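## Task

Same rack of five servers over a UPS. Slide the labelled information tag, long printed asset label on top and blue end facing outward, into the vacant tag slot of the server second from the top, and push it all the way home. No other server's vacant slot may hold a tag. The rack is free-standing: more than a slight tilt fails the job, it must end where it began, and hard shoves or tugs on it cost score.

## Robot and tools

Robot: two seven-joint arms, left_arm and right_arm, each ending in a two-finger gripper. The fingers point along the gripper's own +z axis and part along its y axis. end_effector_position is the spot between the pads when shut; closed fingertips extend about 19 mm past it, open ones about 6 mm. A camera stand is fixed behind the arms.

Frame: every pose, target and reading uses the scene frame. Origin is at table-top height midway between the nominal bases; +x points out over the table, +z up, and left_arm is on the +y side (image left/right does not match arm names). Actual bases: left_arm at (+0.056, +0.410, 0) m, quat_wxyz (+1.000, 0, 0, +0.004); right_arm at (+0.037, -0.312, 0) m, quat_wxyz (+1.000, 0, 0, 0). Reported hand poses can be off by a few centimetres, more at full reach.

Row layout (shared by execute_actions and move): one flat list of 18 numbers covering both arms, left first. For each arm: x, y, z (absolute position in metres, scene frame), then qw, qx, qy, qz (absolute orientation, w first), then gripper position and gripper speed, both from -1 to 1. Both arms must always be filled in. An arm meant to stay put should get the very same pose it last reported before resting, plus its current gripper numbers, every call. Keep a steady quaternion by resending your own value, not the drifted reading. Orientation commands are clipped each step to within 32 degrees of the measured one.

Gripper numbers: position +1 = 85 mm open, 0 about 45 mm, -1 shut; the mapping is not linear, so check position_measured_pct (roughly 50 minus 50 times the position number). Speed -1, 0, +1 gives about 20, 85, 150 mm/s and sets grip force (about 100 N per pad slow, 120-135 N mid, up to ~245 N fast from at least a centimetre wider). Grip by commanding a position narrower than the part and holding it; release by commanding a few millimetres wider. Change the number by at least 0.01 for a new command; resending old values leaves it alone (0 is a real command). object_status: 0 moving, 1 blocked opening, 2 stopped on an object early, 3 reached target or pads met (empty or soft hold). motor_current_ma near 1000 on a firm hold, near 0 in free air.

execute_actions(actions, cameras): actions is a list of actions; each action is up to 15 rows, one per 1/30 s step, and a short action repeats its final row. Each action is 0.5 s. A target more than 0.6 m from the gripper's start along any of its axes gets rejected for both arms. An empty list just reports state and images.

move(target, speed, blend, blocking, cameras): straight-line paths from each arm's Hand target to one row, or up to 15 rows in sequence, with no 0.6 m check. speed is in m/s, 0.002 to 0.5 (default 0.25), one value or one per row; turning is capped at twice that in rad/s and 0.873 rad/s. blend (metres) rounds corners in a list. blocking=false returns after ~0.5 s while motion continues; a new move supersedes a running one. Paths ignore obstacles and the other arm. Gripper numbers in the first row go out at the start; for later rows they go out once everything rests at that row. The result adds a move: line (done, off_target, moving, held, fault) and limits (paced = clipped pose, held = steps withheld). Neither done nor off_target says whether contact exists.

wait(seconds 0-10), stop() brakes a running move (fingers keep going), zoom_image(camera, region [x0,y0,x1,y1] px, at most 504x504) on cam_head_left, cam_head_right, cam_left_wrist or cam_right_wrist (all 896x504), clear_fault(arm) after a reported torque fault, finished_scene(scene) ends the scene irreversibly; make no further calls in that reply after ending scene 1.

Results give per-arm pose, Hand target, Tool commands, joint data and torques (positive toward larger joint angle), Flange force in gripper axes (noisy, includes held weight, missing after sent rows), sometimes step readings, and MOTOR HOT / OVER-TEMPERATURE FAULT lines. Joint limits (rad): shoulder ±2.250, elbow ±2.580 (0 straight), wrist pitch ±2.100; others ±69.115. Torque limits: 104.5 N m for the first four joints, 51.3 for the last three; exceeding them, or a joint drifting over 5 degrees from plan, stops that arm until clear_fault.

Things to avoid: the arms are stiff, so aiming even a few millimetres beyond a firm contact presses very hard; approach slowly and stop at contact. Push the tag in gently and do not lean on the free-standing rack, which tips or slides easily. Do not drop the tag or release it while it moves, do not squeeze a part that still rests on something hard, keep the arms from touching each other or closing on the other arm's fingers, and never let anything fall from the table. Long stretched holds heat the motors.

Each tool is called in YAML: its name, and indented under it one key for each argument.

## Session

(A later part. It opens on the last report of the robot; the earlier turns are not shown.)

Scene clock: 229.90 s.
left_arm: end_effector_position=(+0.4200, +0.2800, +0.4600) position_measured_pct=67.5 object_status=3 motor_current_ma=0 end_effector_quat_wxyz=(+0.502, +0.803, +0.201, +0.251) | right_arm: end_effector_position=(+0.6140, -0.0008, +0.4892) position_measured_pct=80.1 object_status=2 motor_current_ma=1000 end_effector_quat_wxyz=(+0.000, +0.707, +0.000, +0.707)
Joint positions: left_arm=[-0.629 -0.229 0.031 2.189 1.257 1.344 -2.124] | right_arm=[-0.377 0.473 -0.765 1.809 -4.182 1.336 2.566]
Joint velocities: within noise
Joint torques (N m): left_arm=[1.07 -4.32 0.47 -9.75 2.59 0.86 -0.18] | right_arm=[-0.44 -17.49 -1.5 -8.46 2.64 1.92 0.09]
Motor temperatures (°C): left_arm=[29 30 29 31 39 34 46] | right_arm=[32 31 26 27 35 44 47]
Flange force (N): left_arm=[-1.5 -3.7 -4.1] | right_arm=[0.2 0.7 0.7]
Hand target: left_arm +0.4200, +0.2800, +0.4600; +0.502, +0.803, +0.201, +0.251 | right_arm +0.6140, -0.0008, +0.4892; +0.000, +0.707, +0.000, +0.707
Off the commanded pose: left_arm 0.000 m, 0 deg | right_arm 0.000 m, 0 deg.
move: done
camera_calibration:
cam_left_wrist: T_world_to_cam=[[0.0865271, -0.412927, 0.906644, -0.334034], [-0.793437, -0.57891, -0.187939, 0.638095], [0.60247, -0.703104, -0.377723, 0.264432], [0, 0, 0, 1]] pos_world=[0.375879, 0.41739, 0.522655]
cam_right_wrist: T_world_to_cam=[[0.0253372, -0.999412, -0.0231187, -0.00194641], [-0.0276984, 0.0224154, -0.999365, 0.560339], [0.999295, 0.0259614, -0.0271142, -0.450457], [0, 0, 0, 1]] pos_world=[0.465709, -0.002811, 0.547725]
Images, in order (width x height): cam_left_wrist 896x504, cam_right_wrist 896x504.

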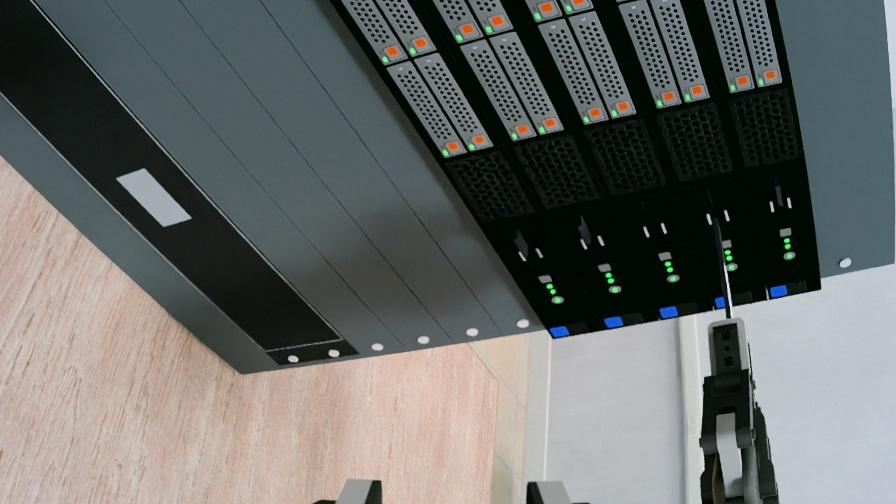

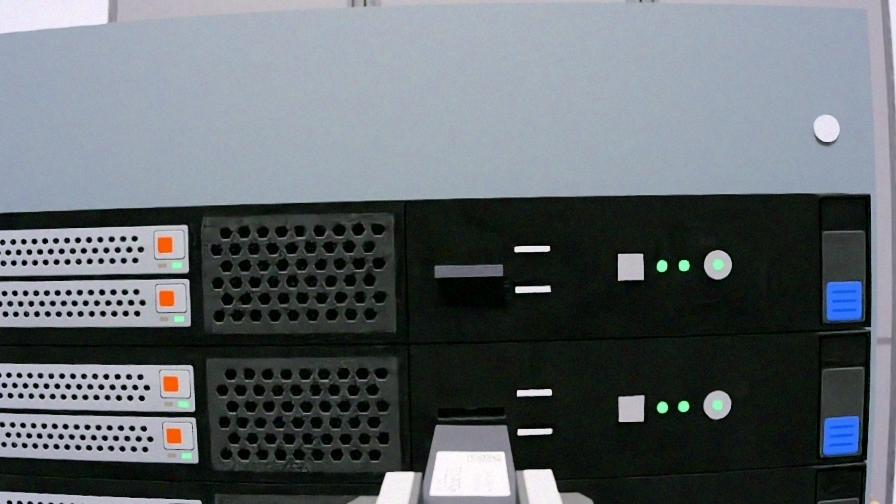

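move:
  target: [0.42,0.28,0.46,0.5,0.8,0.2,0.25,-0.35,-0.5,0.628,-0.0009,0.4894,0,0.7071,0,0.7071,-0.62,-1]
  speed: 0.03
  cameras: ["cam_right_wrist","cam_left_wrist"]

zoom_image:
  camera: "cam_right_wrist"
  region: [410, 400, 530, 480]

zoom_image:
  camera: "cam_left_wrist"
  region: [680, 160, 780, 260]

Scene clock: 249.10 s.
left_arm: end_effector_position=(+0.4200, +0.2800, +0.4600) position_measured_pct=67.5 object_status=3 motor_current_ma=0 end_effector_quat_wxyz=(+0.502, +0.803, +0.201, +0.251) | right_arm: end_effector_position=(+0.6280, -0.0009, +0.4894) position_measured_pct=80.1 object_status=2 motor_current_ma=1000 end_effector_quat_wxyz=(+0.000, +0.707, +0.000, +0.707)
Joint positions: left_arm=[-0.629 -0.229 0.031 2.189 1.257 1.344 -2.124] | right_arm=[-0.365 0.49 -0.755 1.78 -4.165 1.312 2.576]
Joint velocities: within noise
Joint torques (N m): left_arm=[1.08 -4.36 0.49 -9.73 2.57 0.86 -0.15] | right_arm=[-0.43 -17.96 -1.63 -8.54 2.65 1.91 0.09]
Motor temperatures (°C): left_arm=[29 30 29 31 39 34 46] | right_arm=[32 31 26 27 36 44 47]
Flange force (N): left_arm=[-1.4 -3.9 -4.1] | right_arm=[0.1 0.6 0.9]
Hand target: left_arm +0.4200, +0.2800, +0.4600; +0.502, +0.803, +0.201, +0.251 | right_arm +0.6280, -0.0009, +0.4894; +0.000, +0.707, +0.000, +0.707
Off the commanded pose: left_arm 0.000 m, 0 deg | right_arm 0.000 m, 0 deg.
move: done
camera_calibration:
cam_left_wrist: T_world_to_cam=[[0.0865271, -0.412927, 0.906644, -0.334034], [-0.793437, -0.57891, -0.187939, 0.638095], [0.60247, -0.703104, -0.377723, 0.264432], [0, 0, 0, 1]] pos_world=[0.375879, 0.41739, 0.522655]
cam_right_wrist: T_world_to_cam=[[0.0252391, -0.999416, -0.023017, -0.00250474], [-0.0276938, 0.0223165, -0.999367, 0.56093], [0.999298, 0.0258606, -0.0271144, -0.464438], [0, 0, 0, 1]] pos_world=[0.479709, -0.00301066, 0.547925]
Images, in order (width x height): cam_left_wrist 896x504, cam_right_wrist 896x504.

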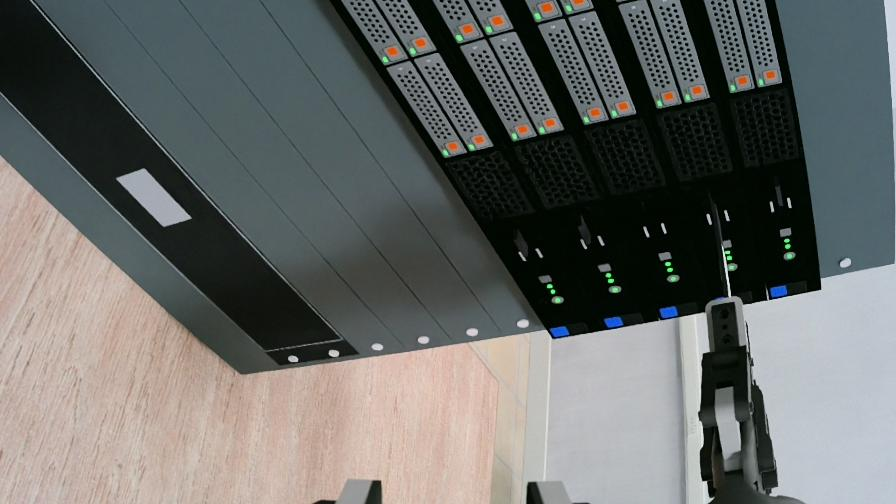

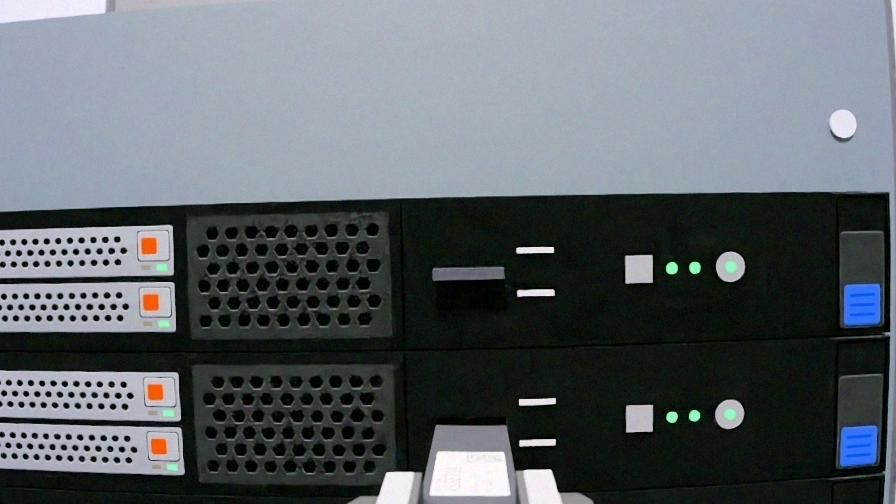

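Scaled by 4.200 from the camera's 896x504 image, which has a finer 1280x720 frame.

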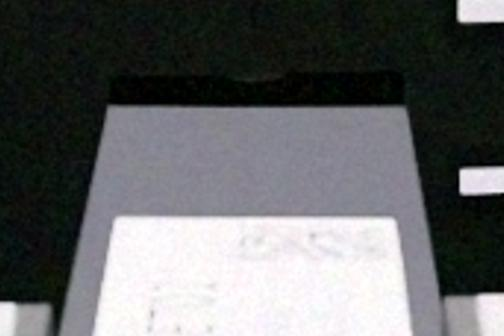

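Scaled by 5.040 from the camera's 896x504 image, which has a finer 1280x720 frame.

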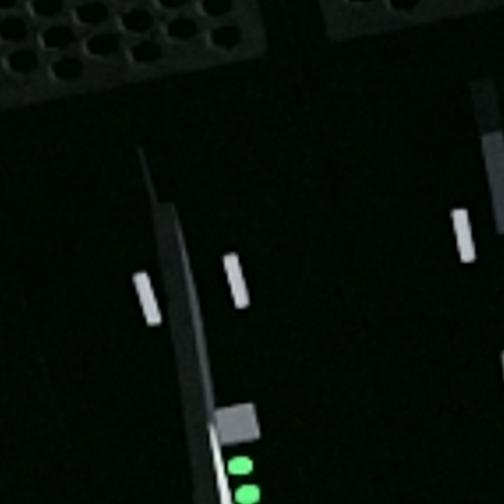

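move:
  target: [0.42,0.28,0.46,0.5,0.8,0.2,0.25,-0.35,-0.5,0.6325,-0.0009,0.4896,0,0.7071,0,0.7071,-0.62,-1]
  speed: 0.02
  cameras: ["cam_right_wrist","cam_left_wrist"]

zoom_image:
  camera: "cam_right_wrist"
  region: [420, 405, 520, 445]

zoom_image:
  camera: "cam_left_wrist"
  region: [690, 180, 750, 240]

Scene clock: 263.47 s.
left_arm: end_effector_position=(+0.4200, +0.2800, +0.4600) position_measured_pct=67.5 object_status=3 motor_current_ma=0 end_effector_quat_wxyz=(+0.502, +0.803, +0.201, +0.251) | right_arm: end_effector_position=(+0.6325, -0.0009, +0.4896) position_measured_pct=80.1 object_status=2 motor_current_ma=1000 end_effector_quat_wxyz=(+0.000, +0.707, +0.000, +0.707)
Joint positions: left_arm=[-0.629 -0.229 0.031 2.189 1.257 1.344 -2.124] | right_arm=[-0.361 0.495 -0.753 1.77 -4.159 1.304 2.58]
Joint velocities: within noise
Joint torques (N m): left_arm=[1.07 -4.33 0.47 -9.71 2.58 0.85 -0.17] | right_arm=[-0.42 -18.07 -1.6 -8.59 2.65 1.88 0.06]
Motor temperatures (°C): left_arm=[29 30 29 31 39 34 45] | right_arm=[32 31 26 27 36 43 47]
Flange force (N): left_arm=[-1.4 -3.7 -4.1] | right_arm=[0.2 0.6 0.7]
Hand target: left_arm +0.4200, +0.2800, +0.4600; +0.502, +0.803, +0.201, +0.251 | right_arm +0.6325, -0.0009, +0.4896; +0.000, +0.707, +0.000, +0.707
Off the commanded pose: left_arm 0.000 m, 0 deg | right_arm 0.000 m, 0 deg.
move: done
camera_calibration:
cam_left_wrist: T_world_to_cam=[[0.0865271, -0.412927, 0.906644, -0.334034], [-0.793437, -0.57891, -0.187939, 0.638095], [0.60247, -0.703104, -0.377723, 0.264432], [0, 0, 0, 1]] pos_world=[0.375879, 0.41739, 0.522655]
cam_right_wrist: T_world_to_cam=[[0.0253372, -0.999412, -0.0231187, -0.00250584], [-0.0276984, 0.0224154, -0.999365, 0.561254], [0.999295, 0.0259614, -0.0271142, -0.46893], [0, 0, 0, 1]] pos_world=[0.484209, -0.002911, 0.548125]
Images, in order (width x height): cam_left_wrist 896x504, cam_right_wrist 896x504.

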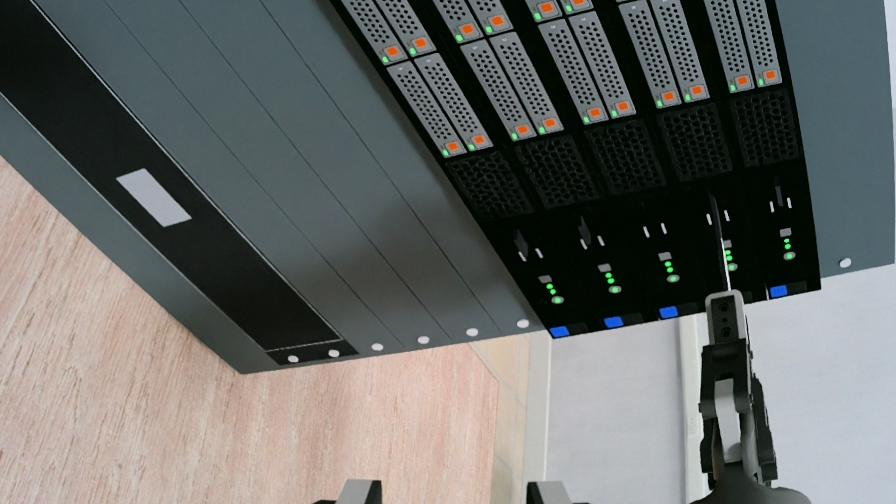

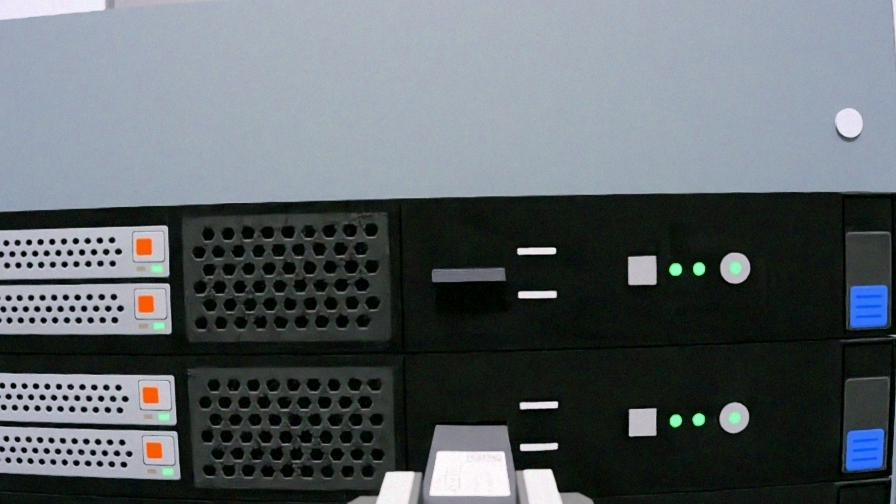

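Scaled by 5.040 from the camera's 896x504 image, which has a finer 1280x720 frame.

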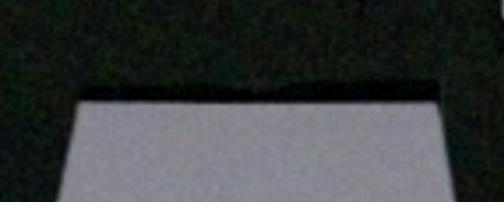

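Scaled by 8.400 from the camera's 896x504 image, which has a finer 1280x720 frame.

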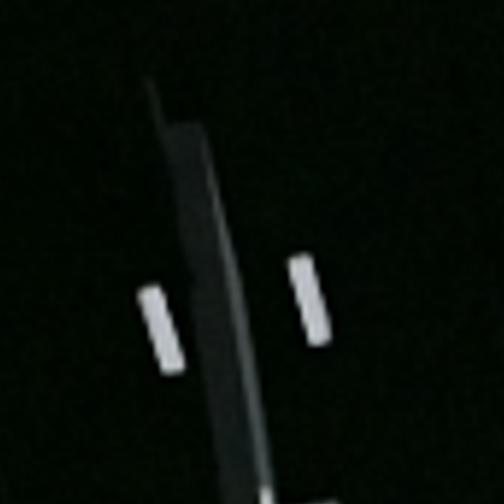

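zoom_image:
  camera: "cam_right_wrist"
  region: [430, 410, 480, 440]

zoom_image:
  camera: "cam_right_wrist"
  region: [465, 410, 515, 440]

Scaled by 10.080 from the camera's 896x504 image, which has a finer 1280x720 frame.

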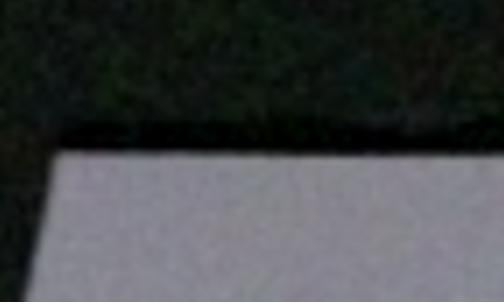

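Scaled by 10.080 from the camera's 896x504 image, which has a finer 1280x720 frame.

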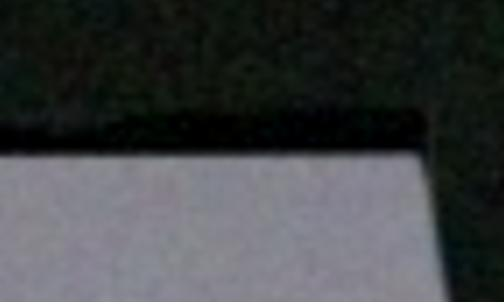

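move:
  target: [0.42,0.28,0.46,0.5,0.8,0.2,0.25,-0.35,-0.5,0.6325,-0.0017,0.4896,0.0014,0.7071,0.0071,0.7071,-0.62,-1]
  speed: 0.02
  cameras: ["cam_right_wrist"]

zoom_image:
  camera: "cam_right_wrist"
  region: [420, 405, 520, 445]

zoom_image:
  camera: "cam_right_wrist"
  region: [430, 410, 480, 440]

zoom_image:
  camera: "cam_right_wrist"
  region: [465, 410, 515, 440]

Scene clock: 310.70 s.
left_arm: end_effector_position=(+0.4200, +0.2800, +0.4600) position_measured_pct=67.5 object_status=3 motor_current_ma=0 end_effector_quat_wxyz=(+0.502, +0.803, +0.201, +0.251) | right_arm: end_effector_position=(+0.6325, -0.0017, +0.4896) position_measured_pct=80.1 object_status=2 motor_current_ma=1000 end_effector_quat_wxyz=(+0.001, +0.707, +0.007, +0.707)
Joint positions: left_arm=[-0.629 -0.229 0.031 2.189 1.257 1.344 -2.124] | right_arm=[-0.354 0.49 -0.752 1.777 -4.153 1.292 2.585]
Joint velocities: within noise
Joint torques (N m): left_arm=[1.13 -4.39 0.42 -9.71 2.57 0.86 -0.18] | right_arm=[-0.48 -18.05 -1.6 -8.62 2.67 1.92 0.06]
Motor temperatures (°C): left_arm=[29 30 28 31 39 34 45] | right_arm=[32 32 26 27 36 43 47]
Flange force (N): left_arm=[-1.2 -3.8 -3.9] | right_arm=[0.2 0.6 0.9]
Hand target: left_arm +0.4200, +0.2800, +0.4600; +0.502, +0.803, +0.201, +0.251 | right_arm +0.6325, -0.0017, +0.4896; +0.001, +0.707, +0.007, +0.707
Off the commanded pose: left_arm 0.000 m, 0 deg | right_arm 0.000 m, 0 deg.
move: done
camera_calibration:
cam_right_wrist: T_world_to_cam=[[0.0334534, -0.999379, -0.0110704, -0.0143068], [-0.0277883, 0.0101423, -0.999562, 0.561396], [0.999054, 0.0337464, -0.0274318, -0.468582], [0, 0, 0, 1]] pos_world=[0.484218, -0.0041788, 0.548138]
Images, in order (width x height): cam_right_wrist 896x504.

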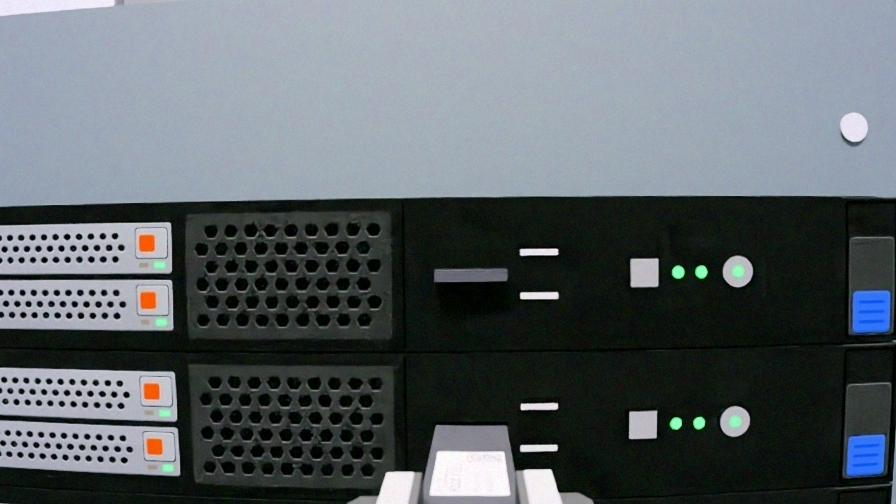

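Scaled by 5.040 from the camera's 896x504 image, which has a finer 1280x720 frame.

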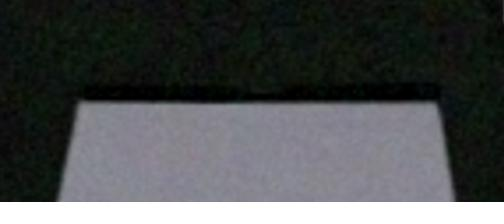

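Scaled by 10.080 from the camera's 896x504 image, which has a finer 1280x720 frame.

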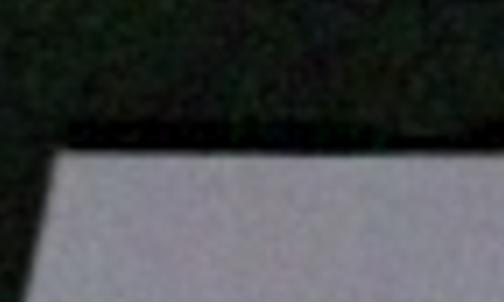

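Scaled by 10.080 from the camera's 896x504 image, which has a finer 1280x720 frame.

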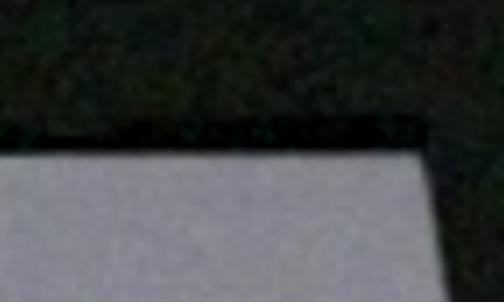

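move:
  target: [0.42,0.28,0.46,0.5,0.8,0.2,0.25,-0.35,-0.5,0.635,-0.00195,0.4895,0.0019,0.7071,0.0076,0.7071,-0.62,-1]
  speed: 0.01
  cameras: ["cam_right_wrist"]

zoom_image:
  camera: "cam_right_wrist"
  region: [430, 410, 480, 440]

zoom_image:
  camera: "cam_right_wrist"
  region: [465, 410, 515, 440]

Scene clock: 324.90 s.
left_arm: end_effector_position=(+0.4200, +0.2800, +0.4600) position_measured_pct=67.5 object_status=3 motor_current_ma=0 end_effector_quat_wxyz=(+0.502, +0.803, +0.201, +0.251) | right_arm: end_effector_position=(+0.6350, -0.0019, +0.4895) position_measured_pct=80.1 object_status=2 motor_current_ma=1000 end_effector_quat_wxyz=(+0.002, +0.707, +0.008, +0.707)
Joint positions: left_arm=[-0.629 -0.229 0.031 2.189 1.257 1.344 -2.124] | right_arm=[-0.352 0.493 -0.75 1.773 -4.15 1.287 2.588]
Joint velocities: within noise
Joint torques (N m): left_arm=[1.09 -4.32 0.49 -9.71 2.59 0.87 -0.17] | right_arm=[-0.37 -18.2 -1.65 -8.61 2.62 1.92 0.08]
Motor temperatures (°C): left_arm=[29 30 28 31 39 34 45] | right_arm=[32 32 26 27 36 43 47]
Flange force (N): left_arm=[-1.4 -3.7 -4.2] | right_arm=[0.0 0.2 1.0]
Hand target: left_arm +0.4200, +0.2800, +0.4600; +0.502, +0.803, +0.201, +0.251 | right_arm +0.6350, -0.0019, +0.4895; +0.002, +0.707, +0.008, +0.707
Off the commanded pose: left_arm 0.000 m, 0 deg | right_arm 0.000 m, 0 deg.
move: done
camera_calibration:
cam_right_wrist: T_world_to_cam=[[0.03348, -0.999394, -0.00957172, -0.0154205], [-0.0278401, 0.0086408, -0.999575, 0.561495], [0.999052, 0.0337323, -0.0275339, -0.471017], [0, 0, 0, 1]] pos_world=[0.486718, -0.0043744, 0.54814]
Images, in order (width x height): cam_right_wrist 896x504.

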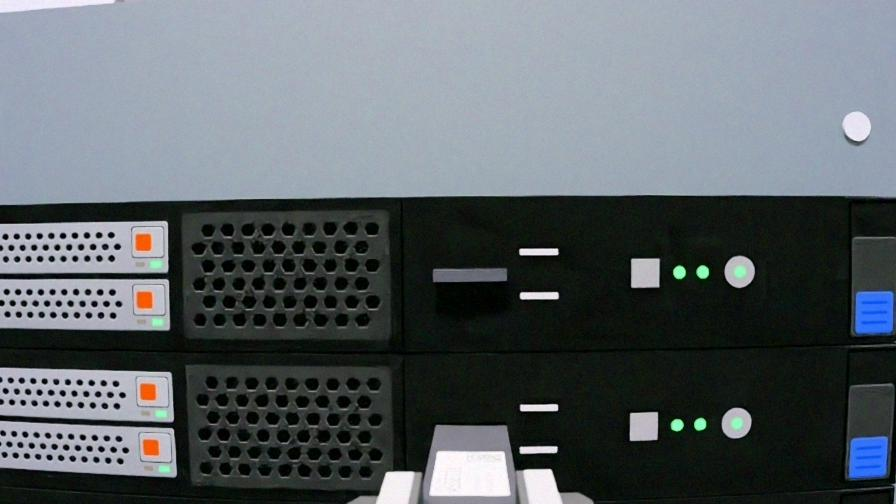

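Scaled by 10.080 from the camera's 896x504 image, which has a finer 1280x720 frame.

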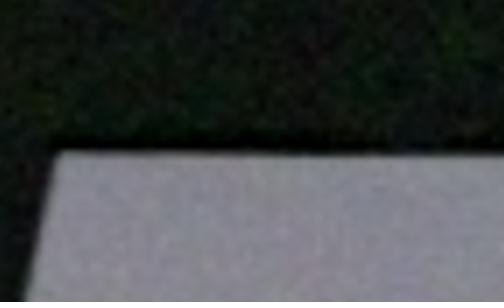

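Scaled by 10.080 from the camera's 896x504 image, which has a finer 1280x720 frame.

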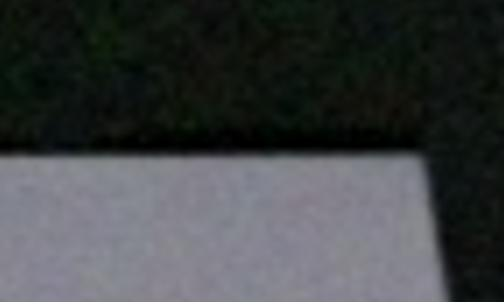

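move:
  target: [0.42,0.28,0.46,0.5,0.8,0.2,0.25,-0.35,-0.5,0.637,-0.00195,0.4895,0.0019,0.7071,0.0076,0.7071,-0.62,-1]
  speed: 0.008
  cameras: ["cam_right_wrist"]

zoom_image:
  camera: "cam_right_wrist"
  region: [420, 405, 520, 445]

Scene clock: 333.50 s.
left_arm: end_effector_position=(+0.4200, +0.2800, +0.4600) position_measured_pct=67.5 object_status=3 motor_current_ma=0 end_effector_quat_wxyz=(+0.502, +0.803, +0.201, +0.251) | right_arm: end_effector_position=(+0.6370, -0.0019, +0.4895) position_measured_pct=80.1 object_status=2 motor_current_ma=1000 end_effector_quat_wxyz=(+0.002, +0.707, +0.008, +0.707)
Joint positions: left_arm=[-0.629 -0.229 0.031 2.189 1.257 1.344 -2.124] | right_arm=[-0.35 0.495 -0.749 1.768 -4.148 1.284 2.589]
Joint velocities: within noise
Joint torques (N m): left_arm=[1.11 -4.34 0.48 -9.79 2.57 0.86 -0.16] | right_arm=[-0.39 -18.2 -1.59 -8.63 2.62 1.86 0.03]
Motor temperatures (°C): left_arm=[29 30 28 31 39 34 45] | right_arm=[32 32 26 27 36 43 47]
Flange force (N): left_arm=[-1.5 -4.0 -4.1] | right_arm=[0.2 0.3 0.8]
Hand target: left_arm +0.4200, +0.2800, +0.4600; +0.502, +0.803, +0.201, +0.251 | right_arm +0.6370, -0.0019, +0.4895; +0.002, +0.707, +0.008, +0.707
Off the commanded pose: left_arm 0.000 m, 0 deg | right_arm 0.000 m, 0 deg.
move: done
camera_calibration:
cam_right_wrist: T_world_to_cam=[[0.0334782, -0.999393, -0.00967164, -0.015432], [-0.0278433, 0.00874069, -0.999574, 0.561552], [0.999052, 0.0337332, -0.0275337, -0.473015], [0, 0, 0, 1]] pos_world=[0.488718, -0.00437469, 0.54814]
Images, in order (width x height): cam_right_wrist 896x504.

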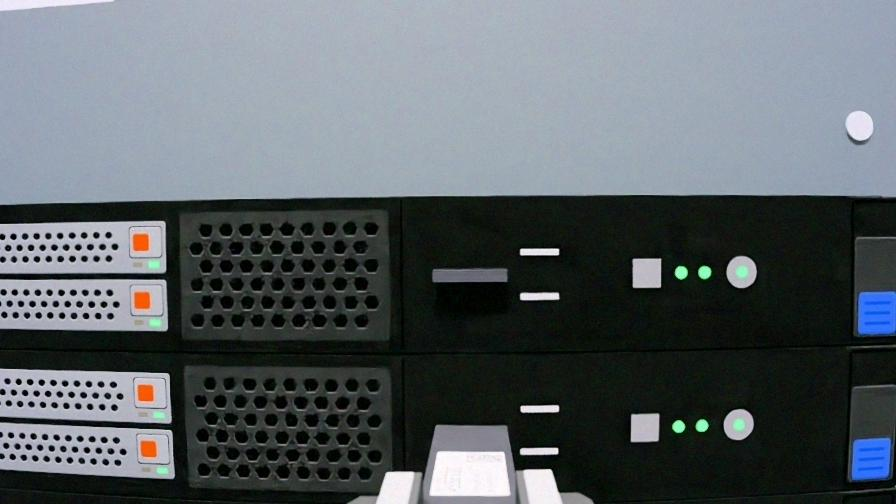

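Scaled by 5.040 from the camera's 896x504 image, which has a finer 1280x720 frame.

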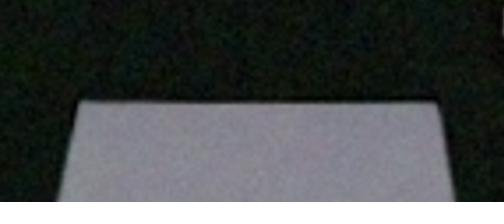

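move:
  target: [0.42,0.28,0.46,0.5,0.8,0.2,0.25,-0.35,-0.5,0.6395,-0.00195,0.4895,0.0019,0.7071,0.0076,0.7071,-0.62,-1]
  speed: 0.008
  cameras: ["cam_right_wrist"]

zoom_image:
  camera: "cam_right_wrist"
  region: [420, 405, 520, 445]

Scene clock: 339.43 s.
left_arm: end_effector_position=(+0.4200, +0.2800, +0.4600) position_measured_pct=67.5 object_status=3 motor_current_ma=0 end_effector_quat_wxyz=(+0.502, +0.803, +0.201, +0.251) | right_arm: end_effector_position=(+0.6395, -0.0020, +0.4895) position_measured_pct=80.1 object_status=2 motor_current_ma=1000 end_effector_quat_wxyz=(+0.002, +0.707, +0.008, +0.707)
Joint positions: left_arm=[-0.629 -0.229 0.031 2.189 1.257 1.344 -2.124] | right_arm=[-0.348 0.499 -0.747 1.763 -4.145 1.28 2.591]
Joint velocities: within noise
Joint torques (N m): left_arm=[1.1 -4.32 0.48 -9.79 2.58 0.87 -0.17] | right_arm=[-0.43 -18.25 -1.65 -8.62 2.67 1.87 0.05]
Motor temperatures (°C): left_arm=[29 30 28 31 39 34 45] | right_arm=[32 32 26 27 36 43 47]
Flange force (N): left_arm=[-1.6 -3.9 -4.1] | right_arm=[0.3 0.4 0.9]
Hand target: left_arm +0.4200, +0.2800, +0.4600; +0.502, +0.803, +0.201, +0.251 | right_arm +0.6395, -0.0020, +0.4895; +0.002, +0.707, +0.008, +0.707
Off the commanded pose: left_arm 0.000 m, 0 deg | right_arm 0.000 m, 0 deg.
move: done
camera_calibration:
cam_right_wrist: T_world_to_cam=[[0.0333802, -0.999397, -0.0095699, -0.015523], [-0.0278392, 0.00864177, -0.999575, 0.56162], [0.999055, 0.0336324, -0.0275339, -0.475514], [0, 0, 0, 1]] pos_world=[0.491218, -0.00437436, 0.54814]
Images, in order (width x height): cam_right_wrist 896x504.

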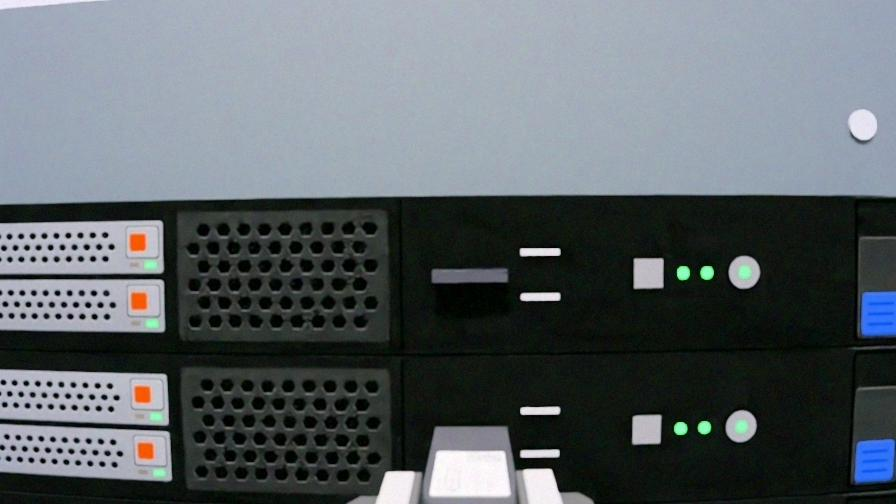

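Scaled by 5.040 from the camera's 896x504 image, which has a finer 1280x720 frame.

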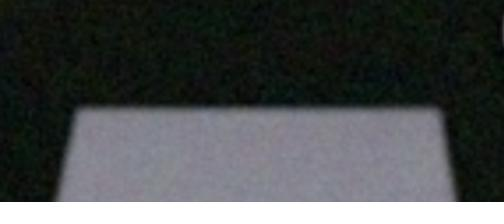

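move:
  target: [0.42,0.28,0.46,0.5,0.8,0.2,0.25,-0.35,-0.5,0.645,-0.00195,0.4895,0.0019,0.7071,0.0076,0.7071,-0.62,-1]
  speed: 0.01
  cameras: ["cam_right_wrist"]

move:
  target: [0.42,0.28,0.46,0.5,0.8,0.2,0.25,-0.35,-0.5,0.655,-0.00195,0.4895,0.0019,0.7071,0.0076,0.7071,-0.62,-1]
  speed: 0.015
  cameras: ["cam_right_wrist"]

Scene clock: 350.90 s.
left_arm: end_effector_position=(+0.4200, +0.2800, +0.4600) position_measured_pct=67.5 object_status=3 motor_current_ma=0 end_effector_quat_wxyz=(+0.502, +0.803, +0.201, +0.251) | right_arm: end_effector_position=(+0.6450, -0.0020, +0.4895) position_measured_pct=80.1 object_status=2 motor_current_ma=1000 end_effector_quat_wxyz=(+0.002, +0.707, +0.008, +0.707)
Joint positions: left_arm=[-0.629 -0.229 0.031 2.189 1.257 1.344 -2.124] | right_arm=[-0.344 0.506 -0.744 1.75 -4.139 1.27 2.595]
Joint velocities: within noise
Joint torques (N m): left_arm=[1.06 -4.37 0.48 -9.75 2.56 0.85 -0.16] | right_arm=[-0.41 -18.44 -1.6 -8.65 2.65 1.85 0.08]
Motor temperatures (°C): left_arm=[29 30 28 31 39 34 45] | right_arm=[32 32 26 27 36 43 47]
Flange force (N): left_arm=[-1.4 -3.9 -4.1] | right_arm=[0.2 0.4 0.8]
Hand target: left_arm +0.4200, +0.2800, +0.4600; +0.502, +0.803, +0.201, +0.251 | right_arm +0.6450, -0.0020, +0.4895; +0.002, +0.707, +0.008, +0.707
Off the commanded pose: left_arm 0.000 m, 0 deg | right_arm 0.000 m, 0 deg.
move: done
camera_calibration:
cam_right_wrist: T_world_to_cam=[[0.0333783, -0.999396, -0.00966983, -0.0156522], [-0.0278424, 0.00874166, -0.999574, 0.561674], [0.999055, 0.0336333, -0.0275338, -0.481012], [0, 0, 0, 1]] pos_world=[0.496718, -0.00437465, 0.54804]
Images, in order (width x height): cam_right_wrist 896x504.

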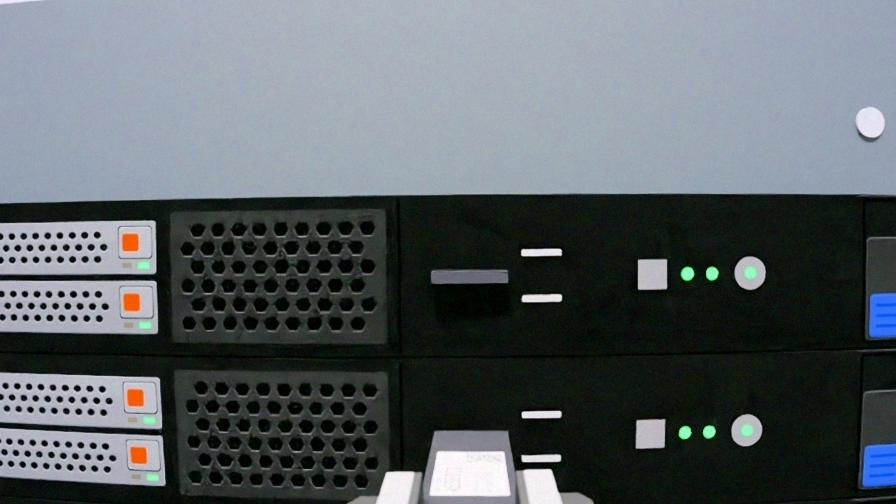

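Scene clock: 351.80 s.
left_arm: end_effector_position=(+0.4200, +0.2800, +0.4600) position_measured_pct=67.5 object_status=3 motor_current_ma=0 end_effector_quat_wxyz=(+0.502, +0.803, +0.201, +0.251) | right_arm: end_effector_position=(+0.6550, -0.0020, +0.4895) position_measured_pct=80.1 object_status=2 motor_current_ma=1000 end_effector_quat_wxyz=(+0.002, +0.707, +0.008, +0.707)
Joint positions: left_arm=[-0.629 -0.229 0.031 2.189 1.257 1.344 -2.124] | right_arm=[-0.337 0.519 -0.737 1.727 -4.127 1.253 2.603]
Joint velocities: within noise
Joint torques (N m): left_arm=[1.08 -4.34 0.46 -9.74 2.59 0.86 -0.15] | right_arm=[0.82 -18.78 -0.93 -9.93 2.97 1.98 0]
Motor temperatures (°C): left_arm=[29 30 28 31 39 34 45] | right_arm=[32 32 26 27 36 43 47]
Flange force (N): left_arm=[-1.4 -3.9 -4.0] | right_arm=[-0.9 0.3 -3.3]
Hand target: left_arm +0.4200, +0.2800, +0.4600; +0.502, +0.803, +0.201, +0.251 | right_arm +0.6550, -0.0020, +0.4895; +0.002, +0.707, +0.008, +0.707
Off the commanded pose: left_arm 0.000 m, 0 deg | right_arm 0.000 m, 0 deg.
move: done
camera_calibration:
cam_right_wrist: T_world_to_cam=[[0.0333783, -0.999396, -0.00966983, -0.015986], [-0.0278424, 0.00874166, -0.999574, 0.561953], [0.999055, 0.0336333, -0.0275338, -0.491002], [0, 0, 0, 1]] pos_world=[0.506718, -0.00437465, 0.54804]
Images, in order (width x height): cam_right_wrist 896x504.

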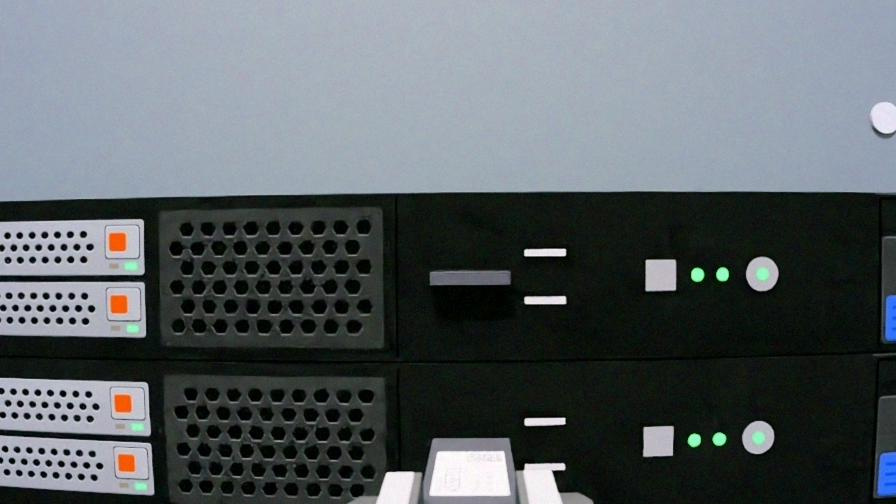

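move:
  target: [0.42,0.28,0.46,0.5,0.8,0.2,0.25,-0.35,-0.5,0.667,-0.00195,0.4895,0.0019,0.7071,0.0076,0.7071,-0.62,-1]
  speed: 0.02
  cameras: []

move:
  target: [0.42,0.28,0.46,0.5,0.8,0.2,0.25,-0.35,-0.5,0.679,-0.00195,0.4895,0.0019,0.7071,0.0076,0.7071,-0.62,-1]
  speed: 0.02
  cameras: ["cam_right_wrist"]

Scene clock: 363.27 s.
left_arm: end_effector_position=(+0.4200, +0.2800, +0.4600) position_measured_pct=67.5 object_status=3 motor_current_ma=0 end_effector_quat_wxyz=(+0.502, +0.803, +0.201, +0.251) | right_arm: end_effector_position=(+0.6670, -0.0020, +0.4895) position_measured_pct=80.1 object_status=2 motor_current_ma=1000 end_effector_quat_wxyz=(+0.002, +0.707, +0.008, +0.707)
Joint positions: left_arm=[-0.629 -0.229 0.031 2.189 1.257 1.344 -2.124] | right_arm=[-0.329 0.536 -0.73 1.699 -4.115 1.233 2.613]
Joint velocities: within noise
Joint torques (N m): left_arm=[1.1 -4.35 0.51 -9.8 2.61 0.85 -0.17] | right_arm=[1.96 -20.89 -0.36 -11.85 3.78 2.56 -0.02]
Motor temperatures (°C): left_arm=[29 30 28 31 39 34 45] | right_arm=[32 32 26 27 36 43 47]
Flange force (N): left_arm=[-1.6 -4.0 -4.2] | right_arm=[-4.0 -0.2 -6.2]
Hand target: left_arm +0.4200, +0.2800, +0.4600; +0.502, +0.803, +0.201, +0.251 | right_arm +0.6670, -0.0020, +0.4895; +0.002, +0.707, +0.008, +0.707
Off the commanded pose: left_arm 0.000 m, 0 deg | right_arm 0.000 m, 0 deg.
move: done
No camera images: "cameras" was empty.

Scene clock: 364.10 s.
left_arm: end_effector_position=(+0.4200, +0.2800, +0.4600) position_measured_pct=67.5 object_status=3 motor_current_ma=0 end_effector_quat_wxyz=(+0.502, +0.803, +0.201, +0.251) | right_arm: end_effector_position=(+0.6790, -0.0020, +0.4895) position_measured_pct=80.1 object_status=2 motor_current_ma=1000 end_effector_quat_wxyz=(+0.002, +0.707, +0.008, +0.707)
Joint positions: left_arm=[-0.629 -0.229 0.031 2.189 1.257 1.344 -2.124] | right_arm=[-0.322 0.553 -0.723 1.669 -4.103 1.213 2.623]
Joint velocities: within noise
Joint torques (N m): left_arm=[1.15 -4.32 0.45 -9.75 2.59 0.87 -0.17] | right_arm=[1.77 -22.25 -0.51 -12.57 4.17 2.66 -0.02]
Motor temperatures (°C): left_arm=[29 30 28 31 39 34 45] | right_arm=[32 32 26 27 36 43 47]
Flange force (N): left_arm=[-1.5 -3.8 -4.1] | right_arm=[-5.3 0.2 -6.4]
Hand target: left_arm +0.4200, +0.2800, +0.4600; +0.502, +0.803, +0.201, +0.251 | right_arm +0.6790, -0.0019, +0.4895; +0.002, +0.707, +0.008, +0.707
Off the commanded pose: left_arm 0.000 m, 0 deg | right_arm 0.000 m, 0 deg.
move: done
camera_calibration:
cam_right_wrist: T_world_to_cam=[[0.0333783, -0.999396, -0.00967303, -0.0167853], [-0.0278425, 0.00874486, -0.999574, 0.562621], [0.999055, 0.0336334, -0.0275338, -0.51498], [0, 0, 0, 1]] pos_world=[0.530718, -0.00437466, 0.54804]
Images, in order (width x height): cam_right_wrist 896x504.

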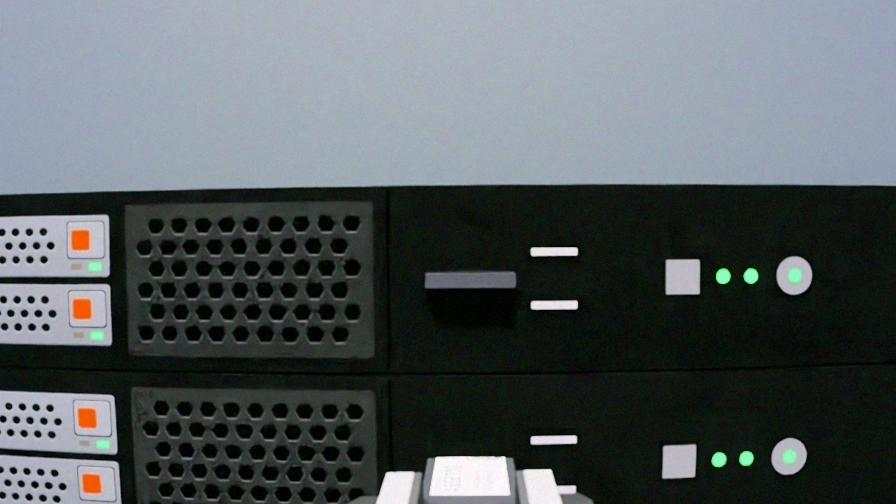

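move:
  target: [0.42,0.28,0.46,0.5,0.8,0.2,0.25,-0.35,-0.5,0.691,-0.00195,0.4891,0.0019,0.7071,0.0076,0.7071,-0.62,-1]
  speed: 0.02
  cameras: []

move:
  target: [0.42,0.28,0.46,0.5,0.8,0.2,0.25,-0.35,-0.5,0.703,-0.00195,0.4888,0.0019,0.7071,0.0076,0.7071,-0.62,-1]
  speed: 0.02
  cameras: ["cam_right_wrist","cam_left_wrist"]

Scene clock: 381.47 s.
left_arm: end_effector_position=(+0.4200, +0.2800, +0.4600) position_measured_pct=67.5 object_status=3 motor_current_ma=0 end_effector_quat_wxyz=(+0.502, +0.803, +0.201, +0.251) | right_arm: end_effector_position=(+0.6910, -0.0020, +0.4891) position_measured_pct=80.1 object_status=2 motor_current_ma=1000 end_effector_quat_wxyz=(+0.002, +0.707, +0.008, +0.707)
Joint positions: left_arm=[-0.629 -0.229 0.031 2.189 1.257 1.344 -2.124] | right_arm=[-0.316 0.57 -0.717 1.639 -4.092 1.193 2.633]
Joint velocities: within noise
Joint torques (N m): left_arm=[1.11 -4.34 0.43 -9.78 2.57 0.85 -0.17] | right_arm=[0.68 -21.68 -1.26 -11.05 3.42 2.23 0.04]
Motor temperatures (°C): left_arm=[29 30 28 31 39 34 45] | right_arm=[32 32 26 27 36 43 47]
Flange force (N): left_arm=[-1.5 -3.9 -4.0] | right_arm=[-3.3 0.5 -2.9]
Hand target: left_arm +0.4200, +0.2800, +0.4600; +0.502, +0.803, +0.201, +0.251 | right_arm +0.6910, -0.0020, +0.4891; +0.002, +0.707, +0.008, +0.707
Off the commanded pose: left_arm 0.000 m, 0 deg | right_arm 0.000 m, 0 deg.
move: done
No camera images: "cameras" was empty.

Scene clock: 382.30 s.
left_arm: end_effector_position=(+0.4200, +0.2800, +0.4600) position_measured_pct=67.5 object_status=3 motor_current_ma=0 end_effector_quat_wxyz=(+0.502, +0.803, +0.201, +0.251) | right_arm: end_effector_position=(+0.7030, -0.0019, +0.4888) position_measured_pct=80.1 object_status=2 motor_current_ma=1000 end_effector_quat_wxyz=(+0.002, +0.707, +0.008, +0.707)
Joint positions: left_arm=[-0.629 -0.229 0.031 2.189 1.257 1.344 -2.124] | right_arm=[-0.31 0.588 -0.71 1.608 -4.081 1.173 2.644]
Joint velocities: within noise
Joint torques (N m): left_arm=[1.12 -4.34 0.49 -9.73 2.57 0.85 -0.19] | right_arm=[0.36 -21.06 -1.54 -10.12 3.02 1.9 0.04]
Motor temperatures (°C): left_arm=[29 30 28 31 39 34 45] | right_arm=[32 32 26 27 36 43 47]
Flange force (N): left_arm=[-1.4 -3.8 -4.2] | right_arm=[-1.4 0.2 -1.6]
Hand target: left_arm +0.4200, +0.2800, +0.4600; +0.502, +0.803, +0.201, +0.251 | right_arm +0.7030, -0.0019, +0.4888; +0.002, +0.707, +0.008, +0.707
Off the commanded pose: left_arm 0.000 m, 0 deg | right_arm 0.000 m, 0 deg.
move: done
camera_calibration:
cam_left_wrist: T_world_to_cam=[[0.0865271, -0.412927, 0.906644, -0.334034], [-0.793437, -0.57891, -0.187939, 0.638095], [0.60247, -0.703104, -0.377723, 0.264432], [0, 0, 0, 1]] pos_world=[0.375879, 0.41739, 0.522655]
cam_right_wrist: T_world_to_cam=[[0.0334782, -0.999393, -0.00967164, -0.0176493], [-0.0278433, 0.00874069, -0.999574, 0.56259], [0.999052, 0.0337332, -0.0275337, -0.538974], [0, 0, 0, 1]] pos_world=[0.554718, -0.00437469, 0.54734]
Images, in order (width x height): cam_left_wrist 896x504, cam_right_wrist 896x504.

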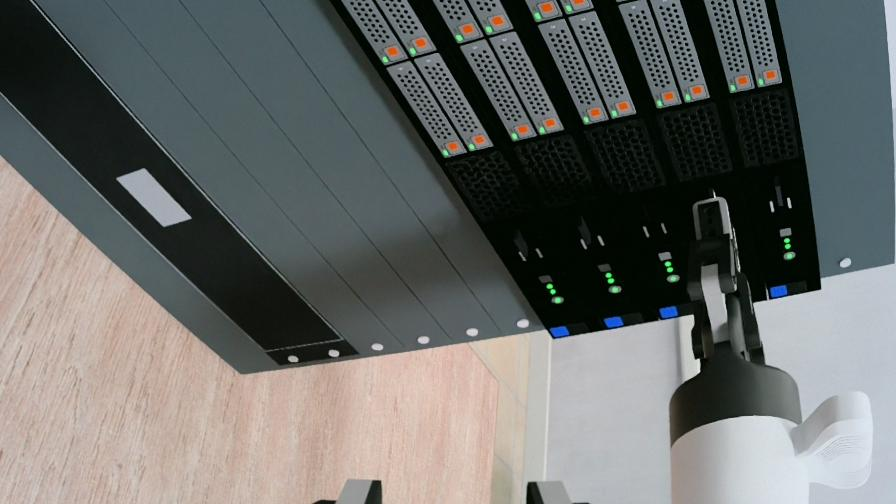

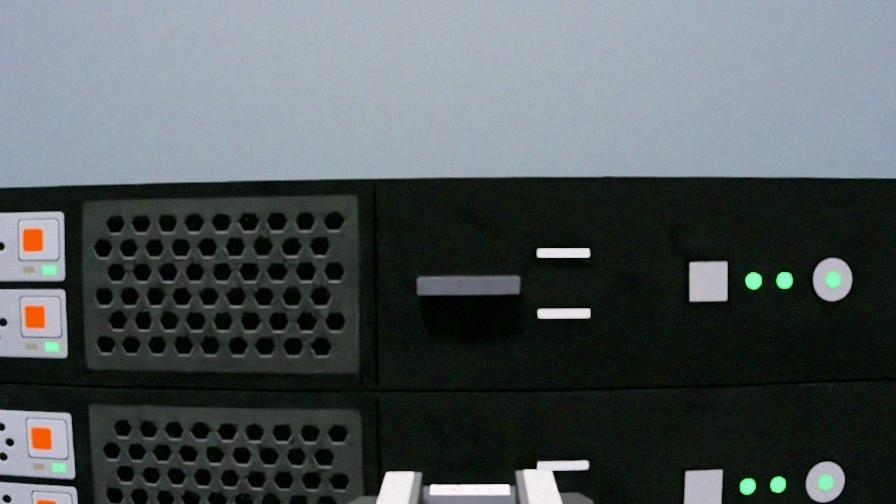

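move:
  target: [0.42,0.28,0.46,0.5,0.8,0.2,0.25,-0.35,-0.5,0.7085,-0.00195,0.4887,0.0019,0.7071,0.0076,0.7071,-0.62,-1]
  speed: 0.02
  cameras: []

move:
  target:
    - [0.42,0.28,0.46,0.5,0.8,0.2,0.25,-0.35,-0.5,0.7075,-0.00195,0.4887,0.0019,0.7071,0.0076,0.7071,-0.62,-1]
    - [0.42,0.28,0.46,0.5,0.8,0.2,0.25,-0.35,-0.5,0.7075,-0.00195,0.4887,0.0019,0.7071,0.0076,0.7071,-0.35,-0.5]
    - [0.42,0.28,0.46,0.5,0.8,0.2,0.25,-0.35,-0.5,0.64,-0.00195,0.4889,0.0019,0.7071,0.0076,0.7071,-0.35,-0.5]
    - [0.42,0.28,0.46,0.5,0.8,0.2,0.25,-0.35,-0.5,0.64,-0.00195,0.4889,0.0019,0.7071,0.0076,0.7071,-1,0]
  speed: [0.03,0.05,0.06,0.06]
  cameras: ["cam_right_wrist","cam_left_wrist"]

zoom_image:
  camera: "cam_right_wrist"
  region: [390, 250, 550, 504]

Scene clock: 395.50 s.
left_arm: end_effector_position=(+0.4200, +0.2800, +0.4600) position_measured_pct=67.5 object_status=3 motor_current_ma=0 end_effector_quat_wxyz=(+0.502, +0.803, +0.201, +0.251) | right_arm: end_effector_position=(+0.7085, -0.0019, +0.4887) position_measured_pct=80.1 object_status=2 motor_current_ma=1000 end_effector_quat_wxyz=(+0.002, +0.707, +0.008, +0.707)
Joint positions: left_arm=[-0.629 -0.229 0.031 2.189 1.257 1.344 -2.124] | right_arm=[-0.308 0.596 -0.707 1.593 -4.077 1.163 2.649]
Joint velocities: within noise
Joint torques (N m): left_arm=[1.14 -4.35 0.46 -9.77 2.57 0.85 -0.13] | right_arm=[0.43 -20.77 -1.48 -9.89 2.8 1.84 0.05]
Motor temperatures (°C): left_arm=[29 30 28 31 39 34 45] | right_arm=[32 32 26 27 36 43 47]
Flange force (N): left_arm=[-1.5 -4.1 -4.1] | right_arm=[-0.8 0.3 -1.6]
Hand target: left_arm +0.4200, +0.2800, +0.4600; +0.502, +0.803, +0.201, +0.251 | right_arm +0.7085, -0.0019, +0.4887; +0.002, +0.707, +0.008, +0.707
Off the commanded pose: left_arm 0.000 m, 0 deg | right_arm 0.000 m, 0 deg.
move: done
No camera images: "cameras" was empty.

Scene clock: 398.77 s.
left_arm: end_effector_position=(+0.4200, +0.2800, +0.4600) position_measured_pct=67.5 object_status=3 motor_current_ma=0 end_effector_quat_wxyz=(+0.502, +0.803, +0.201, +0.251) | right_arm: end_effector_position=(+0.6400, -0.0019, +0.4889) position_measured_pct=98.7 object_status=0 motor_current_ma=350 end_effector_quat_wxyz=(+0.002, +0.707, +0.008, +0.707)
Joint positions: left_arm=[-0.629 -0.229 0.031 2.189 1.257 1.344 -2.124] | right_arm=[-0.348 0.5 -0.746 1.763 -4.143 1.28 2.59]
Joint velocities: within noise
Joint torques (N m): left_arm=[1.13 -4.31 0.46 -9.75 2.58 0.88 -0.18] | right_arm=[-0.44 -18.2 -1.67 -8.61 2.62 1.84 0.09]
Motor temperatures (°C): left_arm=[29 30 28 31 39 34 45] | right_arm=[32 32 26 27 36 43 47]
Flange force (N): left_arm=[-1.5 -3.8 -4.0] | right_arm=[0.2 0.5 0.8]
Hand target: left_arm +0.4200, +0.2800, +0.4600; +0.502, +0.803, +0.201, +0.251 | right_arm +0.6400, -0.0019, +0.4889; +0.002, +0.707, +0.008, +0.707
Off the commanded pose: left_arm 0.000 m, 0 deg | right_arm 0.000 m, 0 deg.
move: done
camera_calibration:
cam_left_wrist: T_world_to_cam=[[0.0865271, -0.412927, 0.906644, -0.334034], [-0.793437, -0.57891, -0.187939, 0.638095], [0.60247, -0.703104, -0.377723, 0.264432], [0, 0, 0, 1]] pos_world=[0.375879, 0.41739, 0.522655]
cam_right_wrist: T_world_to_cam=[[0.0334782, -0.999393, -0.00967164, -0.0155392], [-0.0278433, 0.00874069, -0.999574, 0.560936], [0.999052, 0.0337332, -0.0275337, -0.476031], [0, 0, 0, 1]] pos_world=[0.491718, -0.00437469, 0.54744]
Images, in order (width x height): cam_left_wrist 896x504, cam_right_wrist 896x504.

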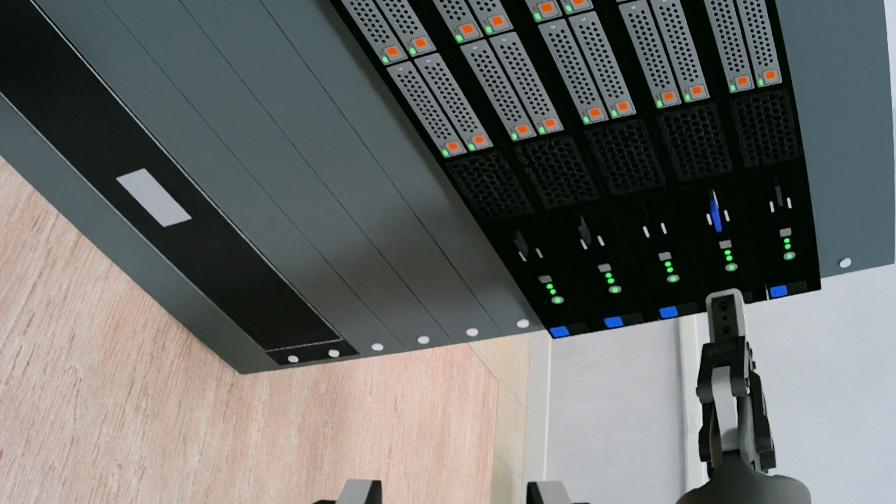

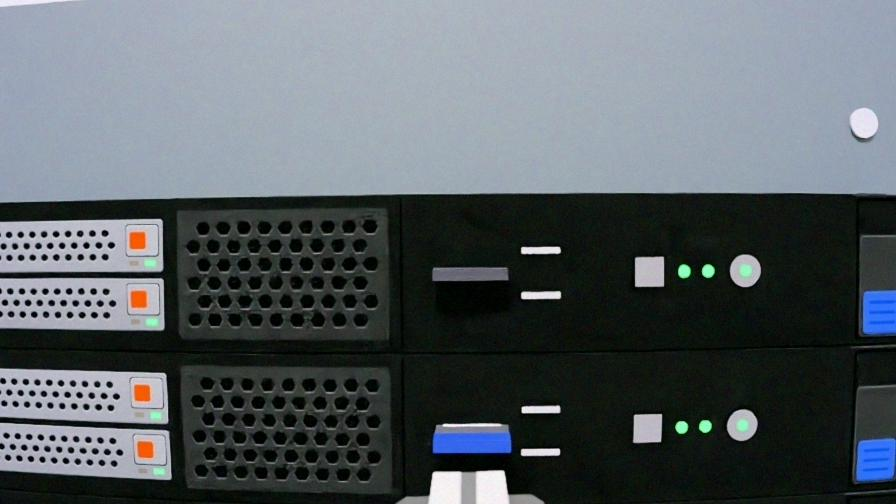

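Scaled by 1.984 from the camera's 896x504 image, which has a finer 1280x720 frame.

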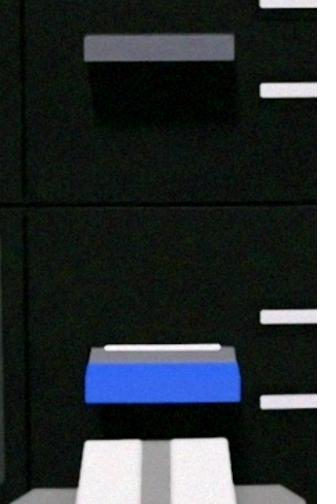

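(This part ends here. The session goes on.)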